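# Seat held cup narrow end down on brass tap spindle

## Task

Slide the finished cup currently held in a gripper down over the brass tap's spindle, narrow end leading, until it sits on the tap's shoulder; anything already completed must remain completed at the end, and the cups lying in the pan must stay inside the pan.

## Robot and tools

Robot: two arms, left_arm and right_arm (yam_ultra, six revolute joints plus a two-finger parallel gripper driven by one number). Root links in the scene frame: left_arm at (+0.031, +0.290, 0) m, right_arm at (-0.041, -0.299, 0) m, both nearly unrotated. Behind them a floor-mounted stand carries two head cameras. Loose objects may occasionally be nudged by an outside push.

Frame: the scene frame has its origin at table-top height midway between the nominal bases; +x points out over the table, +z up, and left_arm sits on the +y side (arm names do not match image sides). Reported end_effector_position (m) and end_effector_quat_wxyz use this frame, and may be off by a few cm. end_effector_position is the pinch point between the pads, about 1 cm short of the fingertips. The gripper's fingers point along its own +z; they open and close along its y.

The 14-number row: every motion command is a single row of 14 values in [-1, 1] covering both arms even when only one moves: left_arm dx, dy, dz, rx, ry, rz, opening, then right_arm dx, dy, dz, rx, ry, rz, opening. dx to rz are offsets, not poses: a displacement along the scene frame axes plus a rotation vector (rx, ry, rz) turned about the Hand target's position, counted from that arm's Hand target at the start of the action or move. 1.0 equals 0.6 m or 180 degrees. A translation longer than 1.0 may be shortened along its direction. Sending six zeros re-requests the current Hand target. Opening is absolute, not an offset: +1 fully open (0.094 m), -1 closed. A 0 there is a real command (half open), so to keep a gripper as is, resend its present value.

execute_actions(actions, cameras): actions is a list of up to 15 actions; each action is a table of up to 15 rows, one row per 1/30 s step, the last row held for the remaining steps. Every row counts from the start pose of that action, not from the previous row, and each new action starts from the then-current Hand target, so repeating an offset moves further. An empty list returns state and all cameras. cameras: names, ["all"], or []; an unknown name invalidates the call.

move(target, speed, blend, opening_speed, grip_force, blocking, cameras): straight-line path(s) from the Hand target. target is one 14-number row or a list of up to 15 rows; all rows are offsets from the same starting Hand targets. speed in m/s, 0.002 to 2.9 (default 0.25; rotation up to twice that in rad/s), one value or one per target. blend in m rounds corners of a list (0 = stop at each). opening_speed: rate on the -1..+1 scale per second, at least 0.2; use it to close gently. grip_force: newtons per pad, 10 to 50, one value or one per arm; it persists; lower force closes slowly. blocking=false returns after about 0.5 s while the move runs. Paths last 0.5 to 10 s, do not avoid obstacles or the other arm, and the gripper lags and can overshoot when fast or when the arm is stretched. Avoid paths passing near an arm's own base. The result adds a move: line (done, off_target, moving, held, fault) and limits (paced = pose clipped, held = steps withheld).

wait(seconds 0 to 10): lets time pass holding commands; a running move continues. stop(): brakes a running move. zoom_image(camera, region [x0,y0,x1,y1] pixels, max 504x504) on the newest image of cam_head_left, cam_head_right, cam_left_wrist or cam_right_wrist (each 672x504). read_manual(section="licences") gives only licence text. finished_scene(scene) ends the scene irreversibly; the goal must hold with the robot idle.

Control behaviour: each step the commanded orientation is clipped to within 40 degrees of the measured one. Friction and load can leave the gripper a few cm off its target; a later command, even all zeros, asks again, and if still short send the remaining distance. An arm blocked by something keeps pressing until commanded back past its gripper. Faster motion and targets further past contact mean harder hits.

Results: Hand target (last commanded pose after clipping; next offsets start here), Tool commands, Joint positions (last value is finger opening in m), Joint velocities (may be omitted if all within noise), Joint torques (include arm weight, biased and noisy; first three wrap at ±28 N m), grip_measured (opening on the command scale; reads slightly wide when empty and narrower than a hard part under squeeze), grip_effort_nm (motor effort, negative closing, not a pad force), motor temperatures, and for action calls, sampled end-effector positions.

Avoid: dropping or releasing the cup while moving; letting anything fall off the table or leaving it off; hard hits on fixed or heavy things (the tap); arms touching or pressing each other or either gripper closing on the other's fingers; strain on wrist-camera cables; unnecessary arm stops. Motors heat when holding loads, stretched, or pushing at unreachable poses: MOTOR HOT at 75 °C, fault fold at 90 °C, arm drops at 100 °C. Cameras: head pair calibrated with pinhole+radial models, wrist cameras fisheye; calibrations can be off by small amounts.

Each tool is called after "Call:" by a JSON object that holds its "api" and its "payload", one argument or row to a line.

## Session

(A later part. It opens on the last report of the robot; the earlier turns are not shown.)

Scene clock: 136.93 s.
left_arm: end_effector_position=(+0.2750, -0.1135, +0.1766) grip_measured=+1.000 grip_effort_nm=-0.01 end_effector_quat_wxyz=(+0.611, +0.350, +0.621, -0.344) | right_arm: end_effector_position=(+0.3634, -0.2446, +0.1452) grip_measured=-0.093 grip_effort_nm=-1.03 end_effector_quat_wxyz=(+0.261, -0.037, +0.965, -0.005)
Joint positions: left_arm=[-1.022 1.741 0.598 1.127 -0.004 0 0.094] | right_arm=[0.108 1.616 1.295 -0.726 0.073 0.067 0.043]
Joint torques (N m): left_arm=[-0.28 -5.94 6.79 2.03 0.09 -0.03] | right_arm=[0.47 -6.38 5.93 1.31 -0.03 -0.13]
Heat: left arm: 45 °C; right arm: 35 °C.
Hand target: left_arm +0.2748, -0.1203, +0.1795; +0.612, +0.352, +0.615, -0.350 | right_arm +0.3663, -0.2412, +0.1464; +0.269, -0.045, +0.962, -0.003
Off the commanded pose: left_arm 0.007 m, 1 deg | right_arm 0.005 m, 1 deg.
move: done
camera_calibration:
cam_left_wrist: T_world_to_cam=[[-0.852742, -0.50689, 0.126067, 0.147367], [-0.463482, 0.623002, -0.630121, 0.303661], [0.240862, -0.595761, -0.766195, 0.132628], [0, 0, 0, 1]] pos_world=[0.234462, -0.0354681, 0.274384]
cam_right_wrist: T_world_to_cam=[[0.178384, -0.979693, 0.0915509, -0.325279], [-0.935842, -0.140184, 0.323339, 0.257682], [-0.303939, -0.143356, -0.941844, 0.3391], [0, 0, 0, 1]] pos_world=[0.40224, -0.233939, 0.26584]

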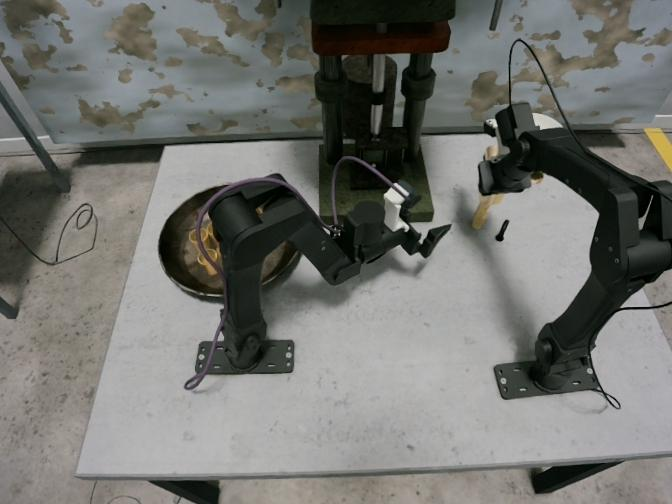

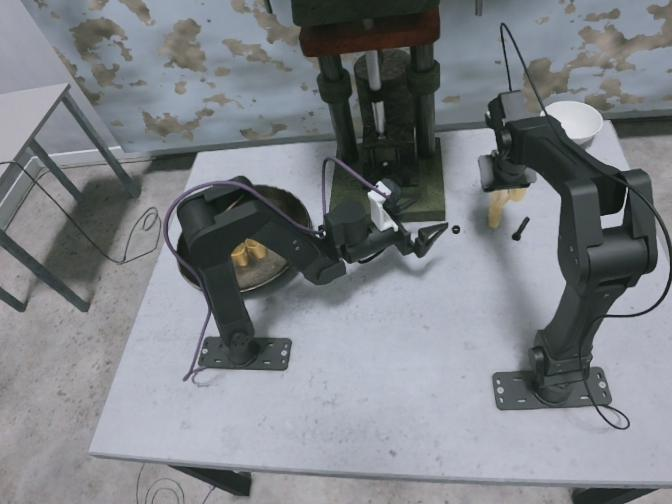

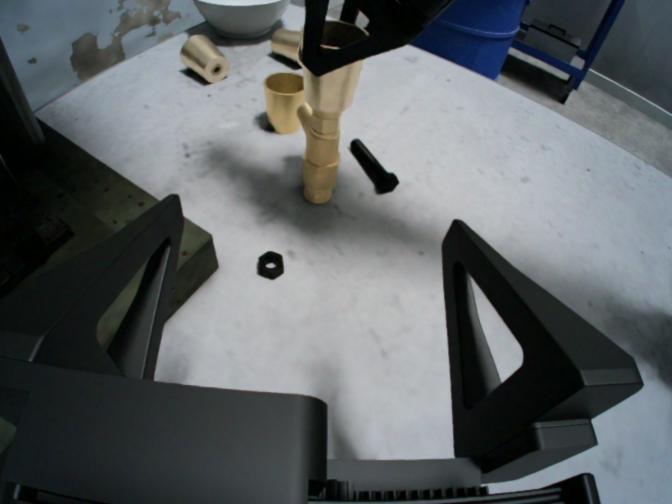

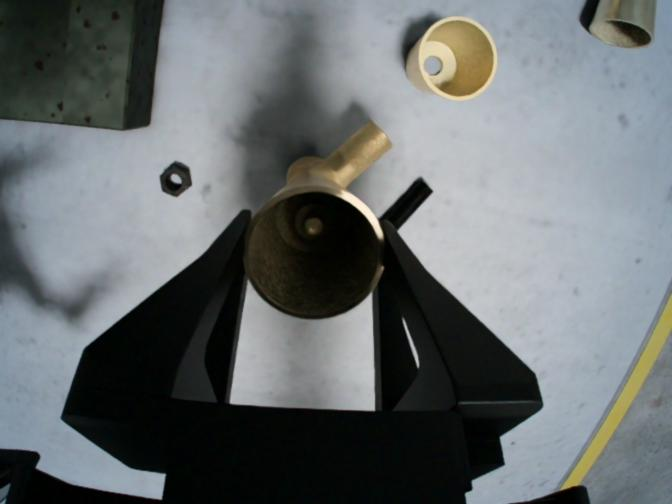

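Call:
{"api": "move", "payload": {
  "target": [0,0,0,0,0,0,1.0,0.00059,0.0001,-0.00519,-0.00042,0.00251,0,-0.255002],
  "speed": 0.005,
  "cameras": ["cam_left_wrist","cam_right_wrist"]
}}

Call:
{"api": "zoom_image", "payload": {
  "camera": "cam_left_wrist",
  "region": [295, 0, 375, 120]
}}

Call:
{"api": "zoom_image", "payload": {
  "camera": "cam_left_wrist",
  "region": [260, 10, 400, 210]
}}

Scene clock: 138.70 s.
left_arm: end_effector_position=(+0.2750, -0.1135, +0.1766) grip_measured=+1.000 grip_effort_nm=0.00 end_effector_quat_wxyz=(+0.611, +0.350, +0.621, -0.344) | right_arm: end_effector_position=(+0.3636, -0.2446, +0.1428) grip_measured=-0.093 grip_effort_nm=-1.03 end_effector_quat_wxyz=(+0.258, -0.037, +0.965, -0.006)
Joint positions: left_arm=[-1.022 1.741 0.598 1.127 -0.004 0 0.094] | right_arm=[0.108 1.622 1.295 -0.726 0.073 0.067 0.043]
Joint torques (N m): left_arm=[-0.38 -5.87 6.76 1.97 0.08 -0.02] | right_arm=[0.47 -6.26 5.98 1.3 -0.03 -0.13]
Heat: left arm: 45 °C; right arm: 35 °C.
Hand target: left_arm +0.2748, -0.1203, +0.1795; +0.612, +0.352, +0.615, -0.350 | right_arm +0.3667, -0.2412, +0.1433; +0.265, -0.045, +0.963, -0.003
Off the commanded pose: left_arm 0.007 m, 1 deg | right_arm 0.005 m, 1 deg.
move: done
camera_calibration:
cam_left_wrist: T_world_to_cam=[[-0.852742, -0.50689, 0.126067, 0.147367], [-0.463482, 0.623002, -0.630121, 0.303661], [0.240862, -0.595761, -0.766195, 0.132628], [0, 0, 0, 1]] pos_world=[0.234462, -0.0354681, 0.274384]
cam_right_wrist: T_world_to_cam=[[0.178992, -0.979585, 0.0915145, -0.325217], [-0.933878, -0.139896, 0.329092, 0.25713], [-0.309571, -0.144368, -0.939853, 0.33846], [0, 0, 0, 1]] pos_world=[0.403116, -0.233743, 0.263246]
Images, in order (width x height): cam_left_wrist 672x504, cam_right_wrist 672x504.

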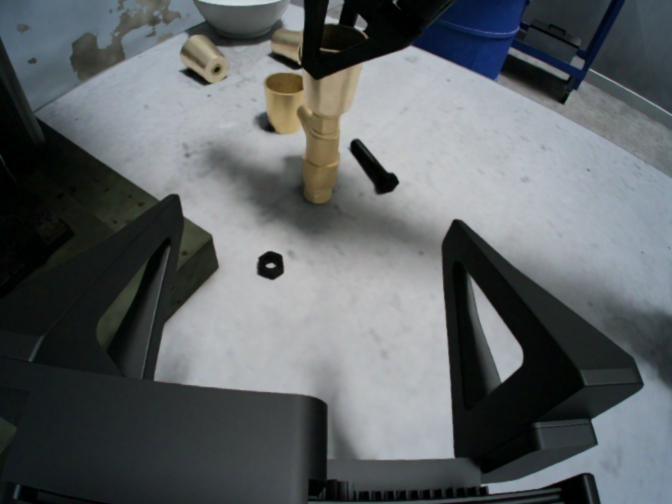

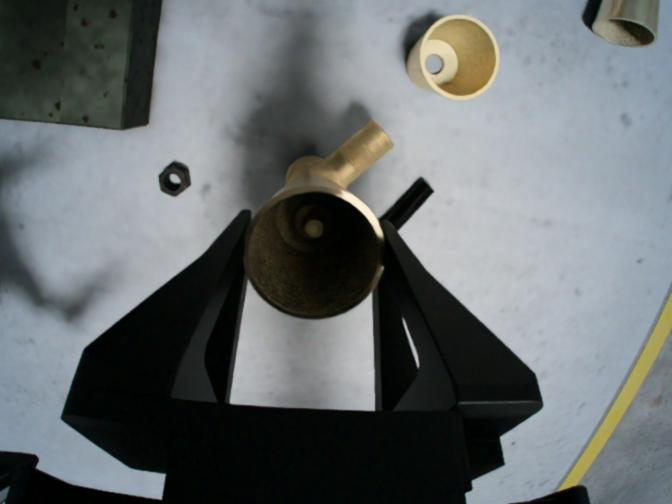

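Scaled by 4.200 from the camera's 672x504 image, which has a finer 960x720 frame.

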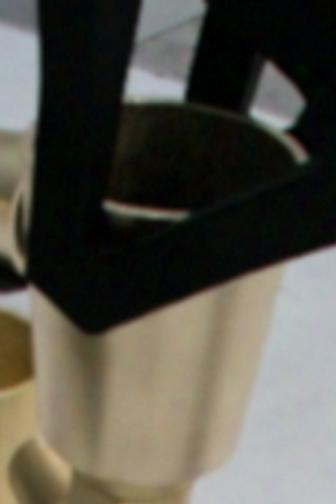

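Scaled by 2.520 from the camera's 672x504 image, which has a finer 960x720 frame.

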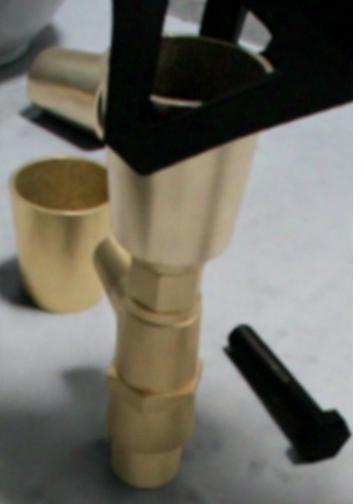

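Call:
{"api": "move", "payload": {
  "target": [0,0,0,0,0,0,1.0,0.00059,0.0001,-0.00519,-0.00042,0.00251,0,-0.255002],
  "speed": 0.005,
  "cameras": ["cam_left_wrist","cam_right_wrist"]
}}

Call:
{"api": "zoom_image", "payload": {
  "camera": "cam_left_wrist",
  "region": [295, 30, 375, 150]
}}

Call:
{"api": "zoom_image", "payload": {
  "camera": "cam_right_wrist",
  "region": [270, 180, 360, 270]
}}

Scene clock: 140.37 s.
left_arm: end_effector_position=(+0.2750, -0.1135, +0.1766) grip_measured=+1.000 grip_effort_nm=-0.01 end_effector_quat_wxyz=(+0.611, +0.350, +0.621, -0.344) | right_arm: end_effector_position=(+0.3636, -0.2446, +0.1422) grip_measured=-0.093 grip_effort_nm=-1.03 end_effector_quat_wxyz=(+0.257, -0.037, +0.966, -0.006)
Joint positions: left_arm=[-1.022 1.741 0.598 1.127 -0.004 0 0.094] | right_arm=[0.108 1.624 1.295 -0.726 0.073 0.067 0.043]
Joint torques (N m): left_arm=[-0.31 -5.91 6.83 2 0.1 -0.02] | right_arm=[0.47 -5.75 6.01 1.3 -0.03 -0.13]
Heat: left arm: 45 °C; right arm: 35 °C.
Hand target: left_arm +0.2748, -0.1203, +0.1795; +0.612, +0.352, +0.615, -0.350 | right_arm +0.3671, -0.2411, +0.1401; +0.261, -0.045, +0.964, -0.004
Off the commanded pose: left_arm 0.007 m, 1 deg | right_arm 0.005 m, 1 deg.
move: done
camera_calibration:
cam_left_wrist: T_world_to_cam=[[-0.852742, -0.50689, 0.126067, 0.147367], [-0.463482, 0.623002, -0.630121, 0.303661], [0.240862, -0.595761, -0.766195, 0.132628], [0, 0, 0, 1]] pos_world=[0.234462, -0.0354681, 0.274384]
cam_right_wrist: T_world_to_cam=[[0.1791, -0.97957, 0.091466, -0.325225], [-0.933391, -0.139796, 0.330512, 0.256962], [-0.310973, -0.144568, -0.939359, 0.338347], [0, 0, 0, 1]] pos_world=[0.403311, -0.233744, 0.262647]
Images, in order (width x height): cam_left_wrist 672x504, cam_right_wrist 672x504.

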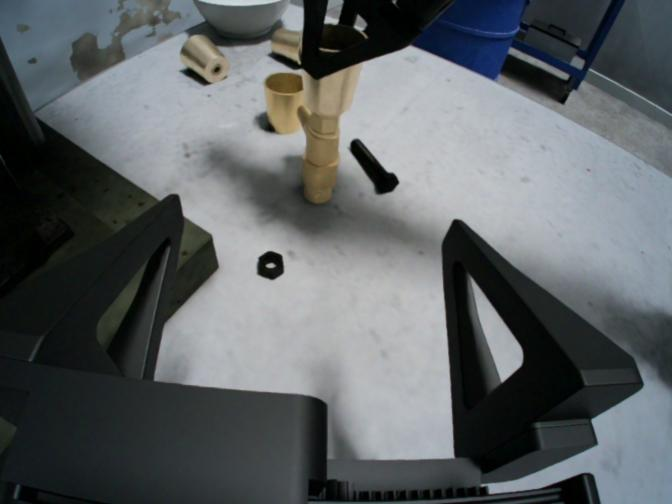

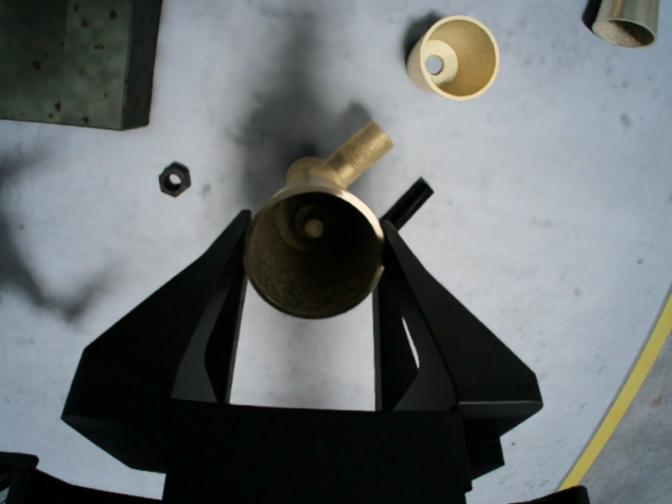

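Scaled by 4.200 from the camera's 672x504 image, which has a finer 960x720 frame.

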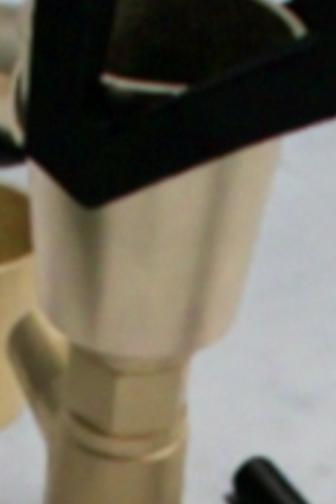

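Scaled by 5.600 from the camera's 672x504 image, which has a finer 960x720 frame.

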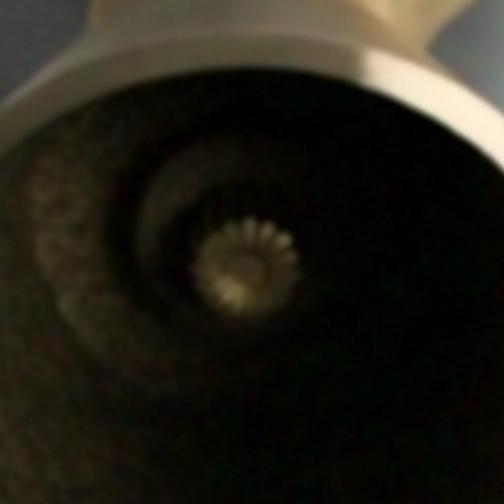

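Call:
{"api": "move", "payload": {
  "target": [0,0,0,0,0,0,1.0,-0.00044,-0.00007,0.00389,0.00031,-0.00188,0,-0.255002],
  "speed": 0.01
}}

Call:
{"api": "move", "payload": {
  "target": [0,0,0,0,0,0,1.0,0,0,0,0,0,0,0.3],
  "opening_speed": 0.25,
  "cameras": ["cam_left_wrist","cam_right_wrist"]
}}

Call:
{"api": "zoom_image", "payload": {
  "camera": "cam_left_wrist",
  "region": [260, 10, 400, 210]
}}

Scene clock: 142.27 s.
left_arm: end_effector_position=(+0.2750, -0.1135, +0.1766) grip_measured=+1.000 grip_effort_nm=0.00 end_effector_quat_wxyz=(+0.611, +0.350, +0.621, -0.344) | right_arm: end_effector_position=(+0.3636, -0.2446, +0.1422) grip_measured=-0.093 grip_effort_nm=-1.03 end_effector_quat_wxyz=(+0.257, -0.037, +0.966, -0.006)
Joint positions: left_arm=[-1.022 1.741 0.598 1.127 -0.004 0 0.094] | right_arm=[0.108 1.624 1.295 -0.726 0.073 0.067 0.043]
Joint torques (N m): left_arm=[-0.39 -5.94 6.75 2.01 0.1 0] | right_arm=[0.46 -6.19 5.98 1.3 -0.03 -0.13]
Heat: left arm: 45 °C; right arm: 35 °C.
Hand target: left_arm +0.2748, -0.1203, +0.1795; +0.612, +0.352, +0.615, -0.350 | right_arm +0.3668, -0.2412, +0.1424; +0.264, -0.045, +0.963, -0.004
Off the commanded pose: left_arm 0.007 m, 1 deg | right_arm 0.005 m, 1 deg.
move: done

Scene clock: 144.70 s.
left_arm: end_effector_position=(+0.2750, -0.1135, +0.1766) grip_measured=+1.000 grip_effort_nm=0.00 end_effector_quat_wxyz=(+0.611, +0.350, +0.621, -0.344) | right_arm: end_effector_position=(+0.3636, -0.2446, +0.1422) grip_measured=+0.299 grip_effort_nm=0.08 end_effector_quat_wxyz=(+0.257, -0.037, +0.966, -0.006)
Joint positions: left_arm=[-1.022 1.741 0.598 1.127 -0.004 0 0.094] | right_arm=[0.108 1.624 1.295 -0.726 0.073 0.067 0.061]
Joint torques (N m): left_arm=[-0.35 -5.91 6.72 1.99 0.07 -0.01] | right_arm=[0.47 -6.2 5.98 1.3 -0.03 -0.13]
Heat: left arm: 45 °C; right arm: 35 °C.
Hand target: left_arm +0.2748, -0.1203, +0.1795; +0.612, +0.352, +0.615, -0.350 | right_arm +0.3668, -0.2412, +0.1424; +0.264, -0.045, +0.963, -0.004
Off the commanded pose: left_arm 0.007 m, 1 deg | right_arm 0.005 m, 1 deg.
move: done
camera_calibration:
cam_left_wrist: T_world_to_cam=[[-0.852742, -0.50689, 0.126067, 0.147367], [-0.463482, 0.623002, -0.630121, 0.303661], [0.240862, -0.595761, -0.766195, 0.132628], [0, 0, 0, 1]] pos_world=[0.234462, -0.0354681, 0.274384]
cam_right_wrist: T_world_to_cam=[[0.1791, -0.97957, 0.091466, -0.325225], [-0.933391, -0.139796, 0.330512, 0.256962], [-0.310973, -0.144568, -0.939359, 0.338347], [0, 0, 0, 1]] pos_world=[0.403311, -0.233744, 0.262647]
Images, in order (width x height): cam_left_wrist 672x504, cam_right_wrist 672x504.

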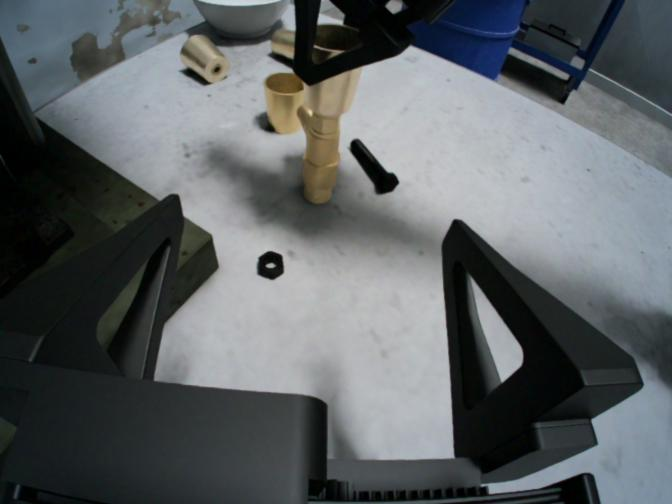

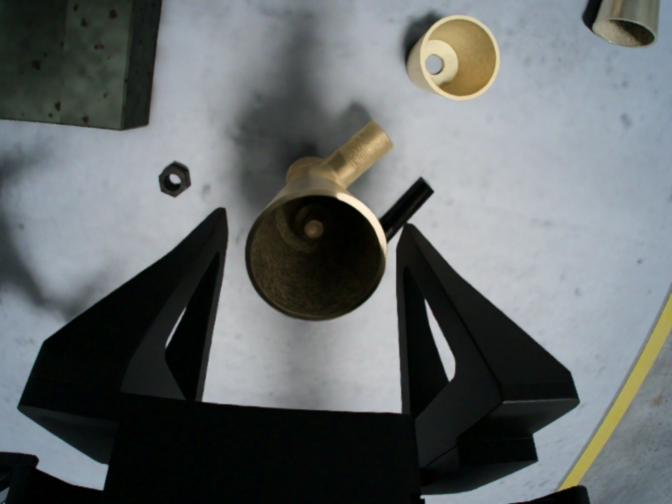

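Scaled by 2.520 from the camera's 672x504 image, which has a finer 960x720 frame.

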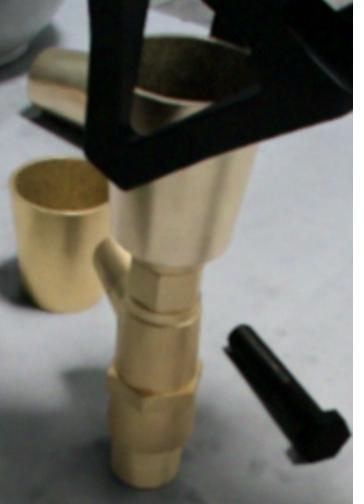

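Call:
{"api": "move", "payload": {
  "target": [0,0,0,0,0,0,1.0,-0.0663,-0.001,0.1159,0,0,0,0.7],
  "speed": 0.05,
  "opening_speed": 0.6,
  "cameras": ["all"]
}}

Call:
{"api": "zoom_image", "payload": {
  "camera": "cam_left_wrist",
  "region": [260, 10, 400, 210]
}}

Call:
{"api": "zoom_image", "payload": {
  "camera": "cam_right_wrist",
  "region": [240, 120, 440, 270]
}}

Scene clock: 147.60 s.
left_arm: end_effector_position=(+0.2750, -0.1135, +0.1766) grip_measured=+1.000 grip_effort_nm=0.00 end_effector_quat_wxyz=(+0.611, +0.350, +0.621, -0.344) | right_arm: end_effector_position=(+0.3229, -0.2434, +0.1876) grip_measured=+0.699 grip_effort_nm=0.08 end_effector_quat_wxyz=(+0.234, -0.049, +0.971, -0.006)
Joint positions: left_arm=[-1.022 1.741 0.598 1.127 -0.004 0 0.094] | right_arm=[0.129 1.514 1.388 -0.977 0.073 0.067 0.08]
Joint torques (N m): left_arm=[-0.4 -6 6.8 1.98 0.08 0.02] | right_arm=[0.49 -7.41 9.18 0.99 0.07 0.06]
Heat: left arm: 45 °C; right arm: 35 °C.
Hand target: left_arm +0.2748, -0.1203, +0.1795; +0.612, +0.352, +0.615, -0.350 | right_arm +0.3270, -0.2417, +0.2121; +0.265, -0.045, +0.963, -0.003
Off the commanded pose: left_arm 0.007 m, 1 deg | right_arm 0.025 m, 4 deg.
move: off_target (right_arm)
camera_calibration:
cam_left_wrist: T_world_to_cam=[[-0.852742, -0.50689, 0.126067, 0.147367], [-0.463482, 0.623002, -0.630121, 0.303661], [0.240862, -0.595761, -0.766195, 0.132628], [0, 0, 0, 1]] pos_world=[0.234462, -0.0354681, 0.274384]
cam_right_wrist: T_world_to_cam=[[0.203935, -0.974798, 0.0904394, -0.327584], [-0.91368, -0.156342, 0.375162, 0.18535], [-0.351568, -0.159141, -0.922537, 0.374845], [0, 0, 0, 1]] pos_world=[0.36794, -0.230697, 0.305898]

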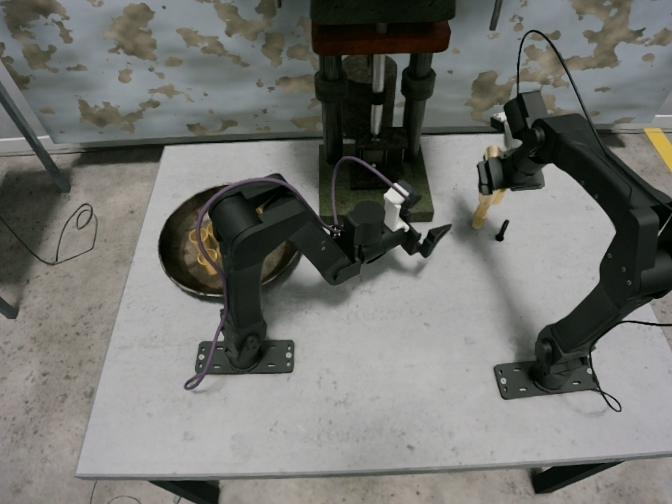

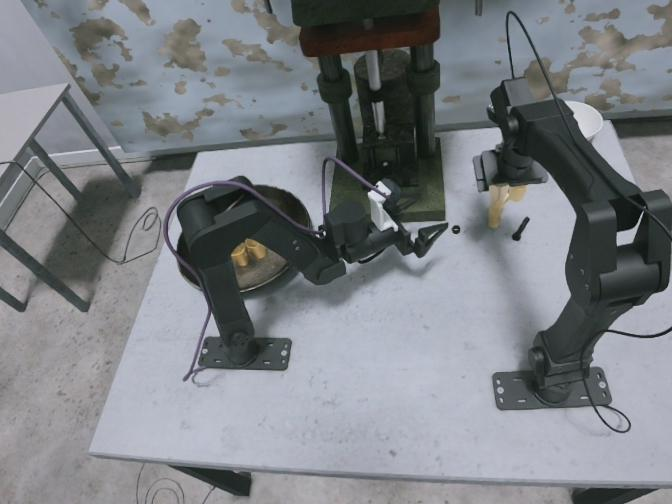

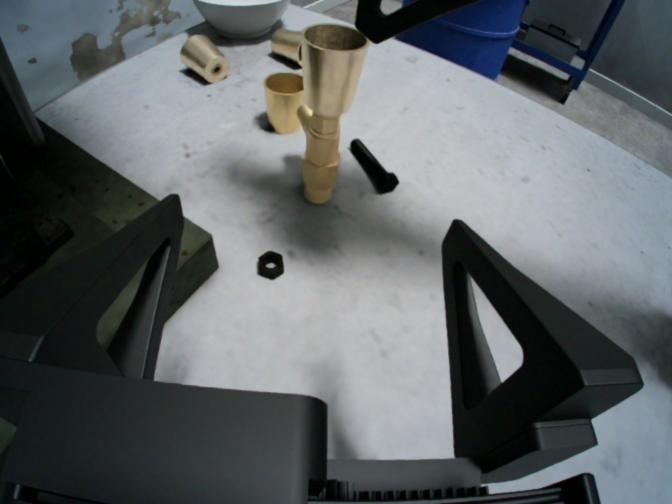

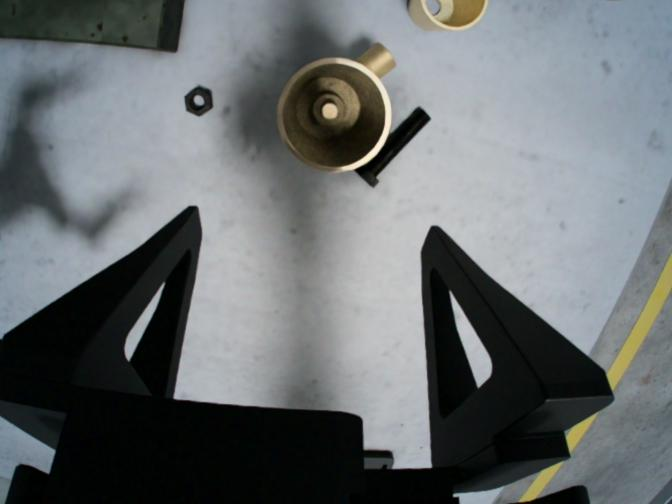

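Scaled by 2.520 from the camera's 672x504 image, which has a finer 960x720 frame.

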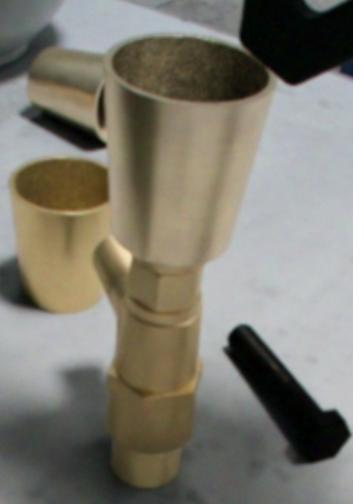

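Scaled by 2.520 from the camera's 672x504 image, which has a finer 960x720 frame.

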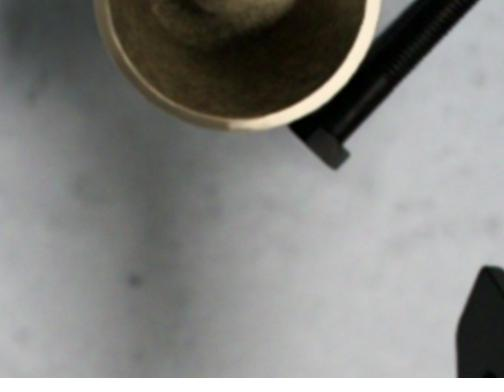

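Call:
{"api": "zoom_image", "payload": {
  "camera": "cam_left_wrist",
  "region": [295, 80, 355, 140]
}}

Call:
{"api": "zoom_image", "payload": {
  "camera": "cam_right_wrist",
  "region": [270, 50, 400, 180]
}}

Call:
{"api": "zoom_image", "payload": {
  "camera": "cam_head_right",
  "region": [460, 140, 560, 260]
}}

Call:
{"api": "zoom_image", "payload": {
  "camera": "cam_head_left",
  "region": [440, 130, 560, 260]
}}

Scaled by 8.400 from the camera's 672x504 image, which has a finer 960x720 frame.

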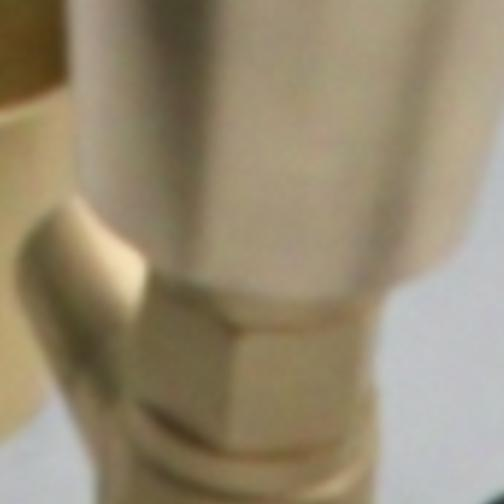

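Scaled by 3.877 from the camera's 672x504 image, which has a finer 960x720 frame.

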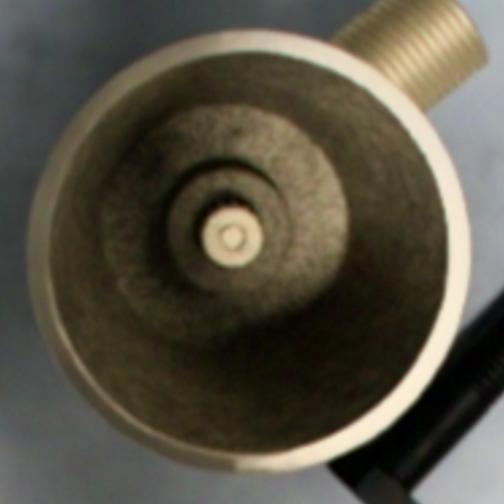

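Scaled by 4.200 from the camera's 672x504 image, which has a finer 960x720 frame.

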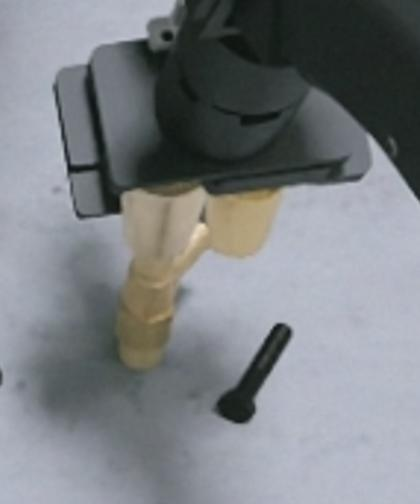

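Scaled by 3.877 from the camera's 672x504 image, which has a finer 960x720 frame.

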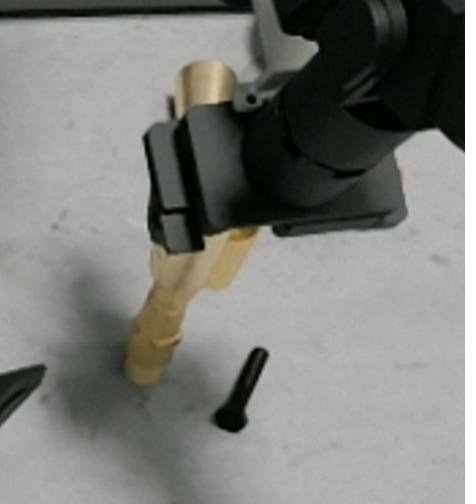

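Call:
{"api": "finished_scene", "payload": {
  "scene": 1
}}

The scene is finished: the task was done.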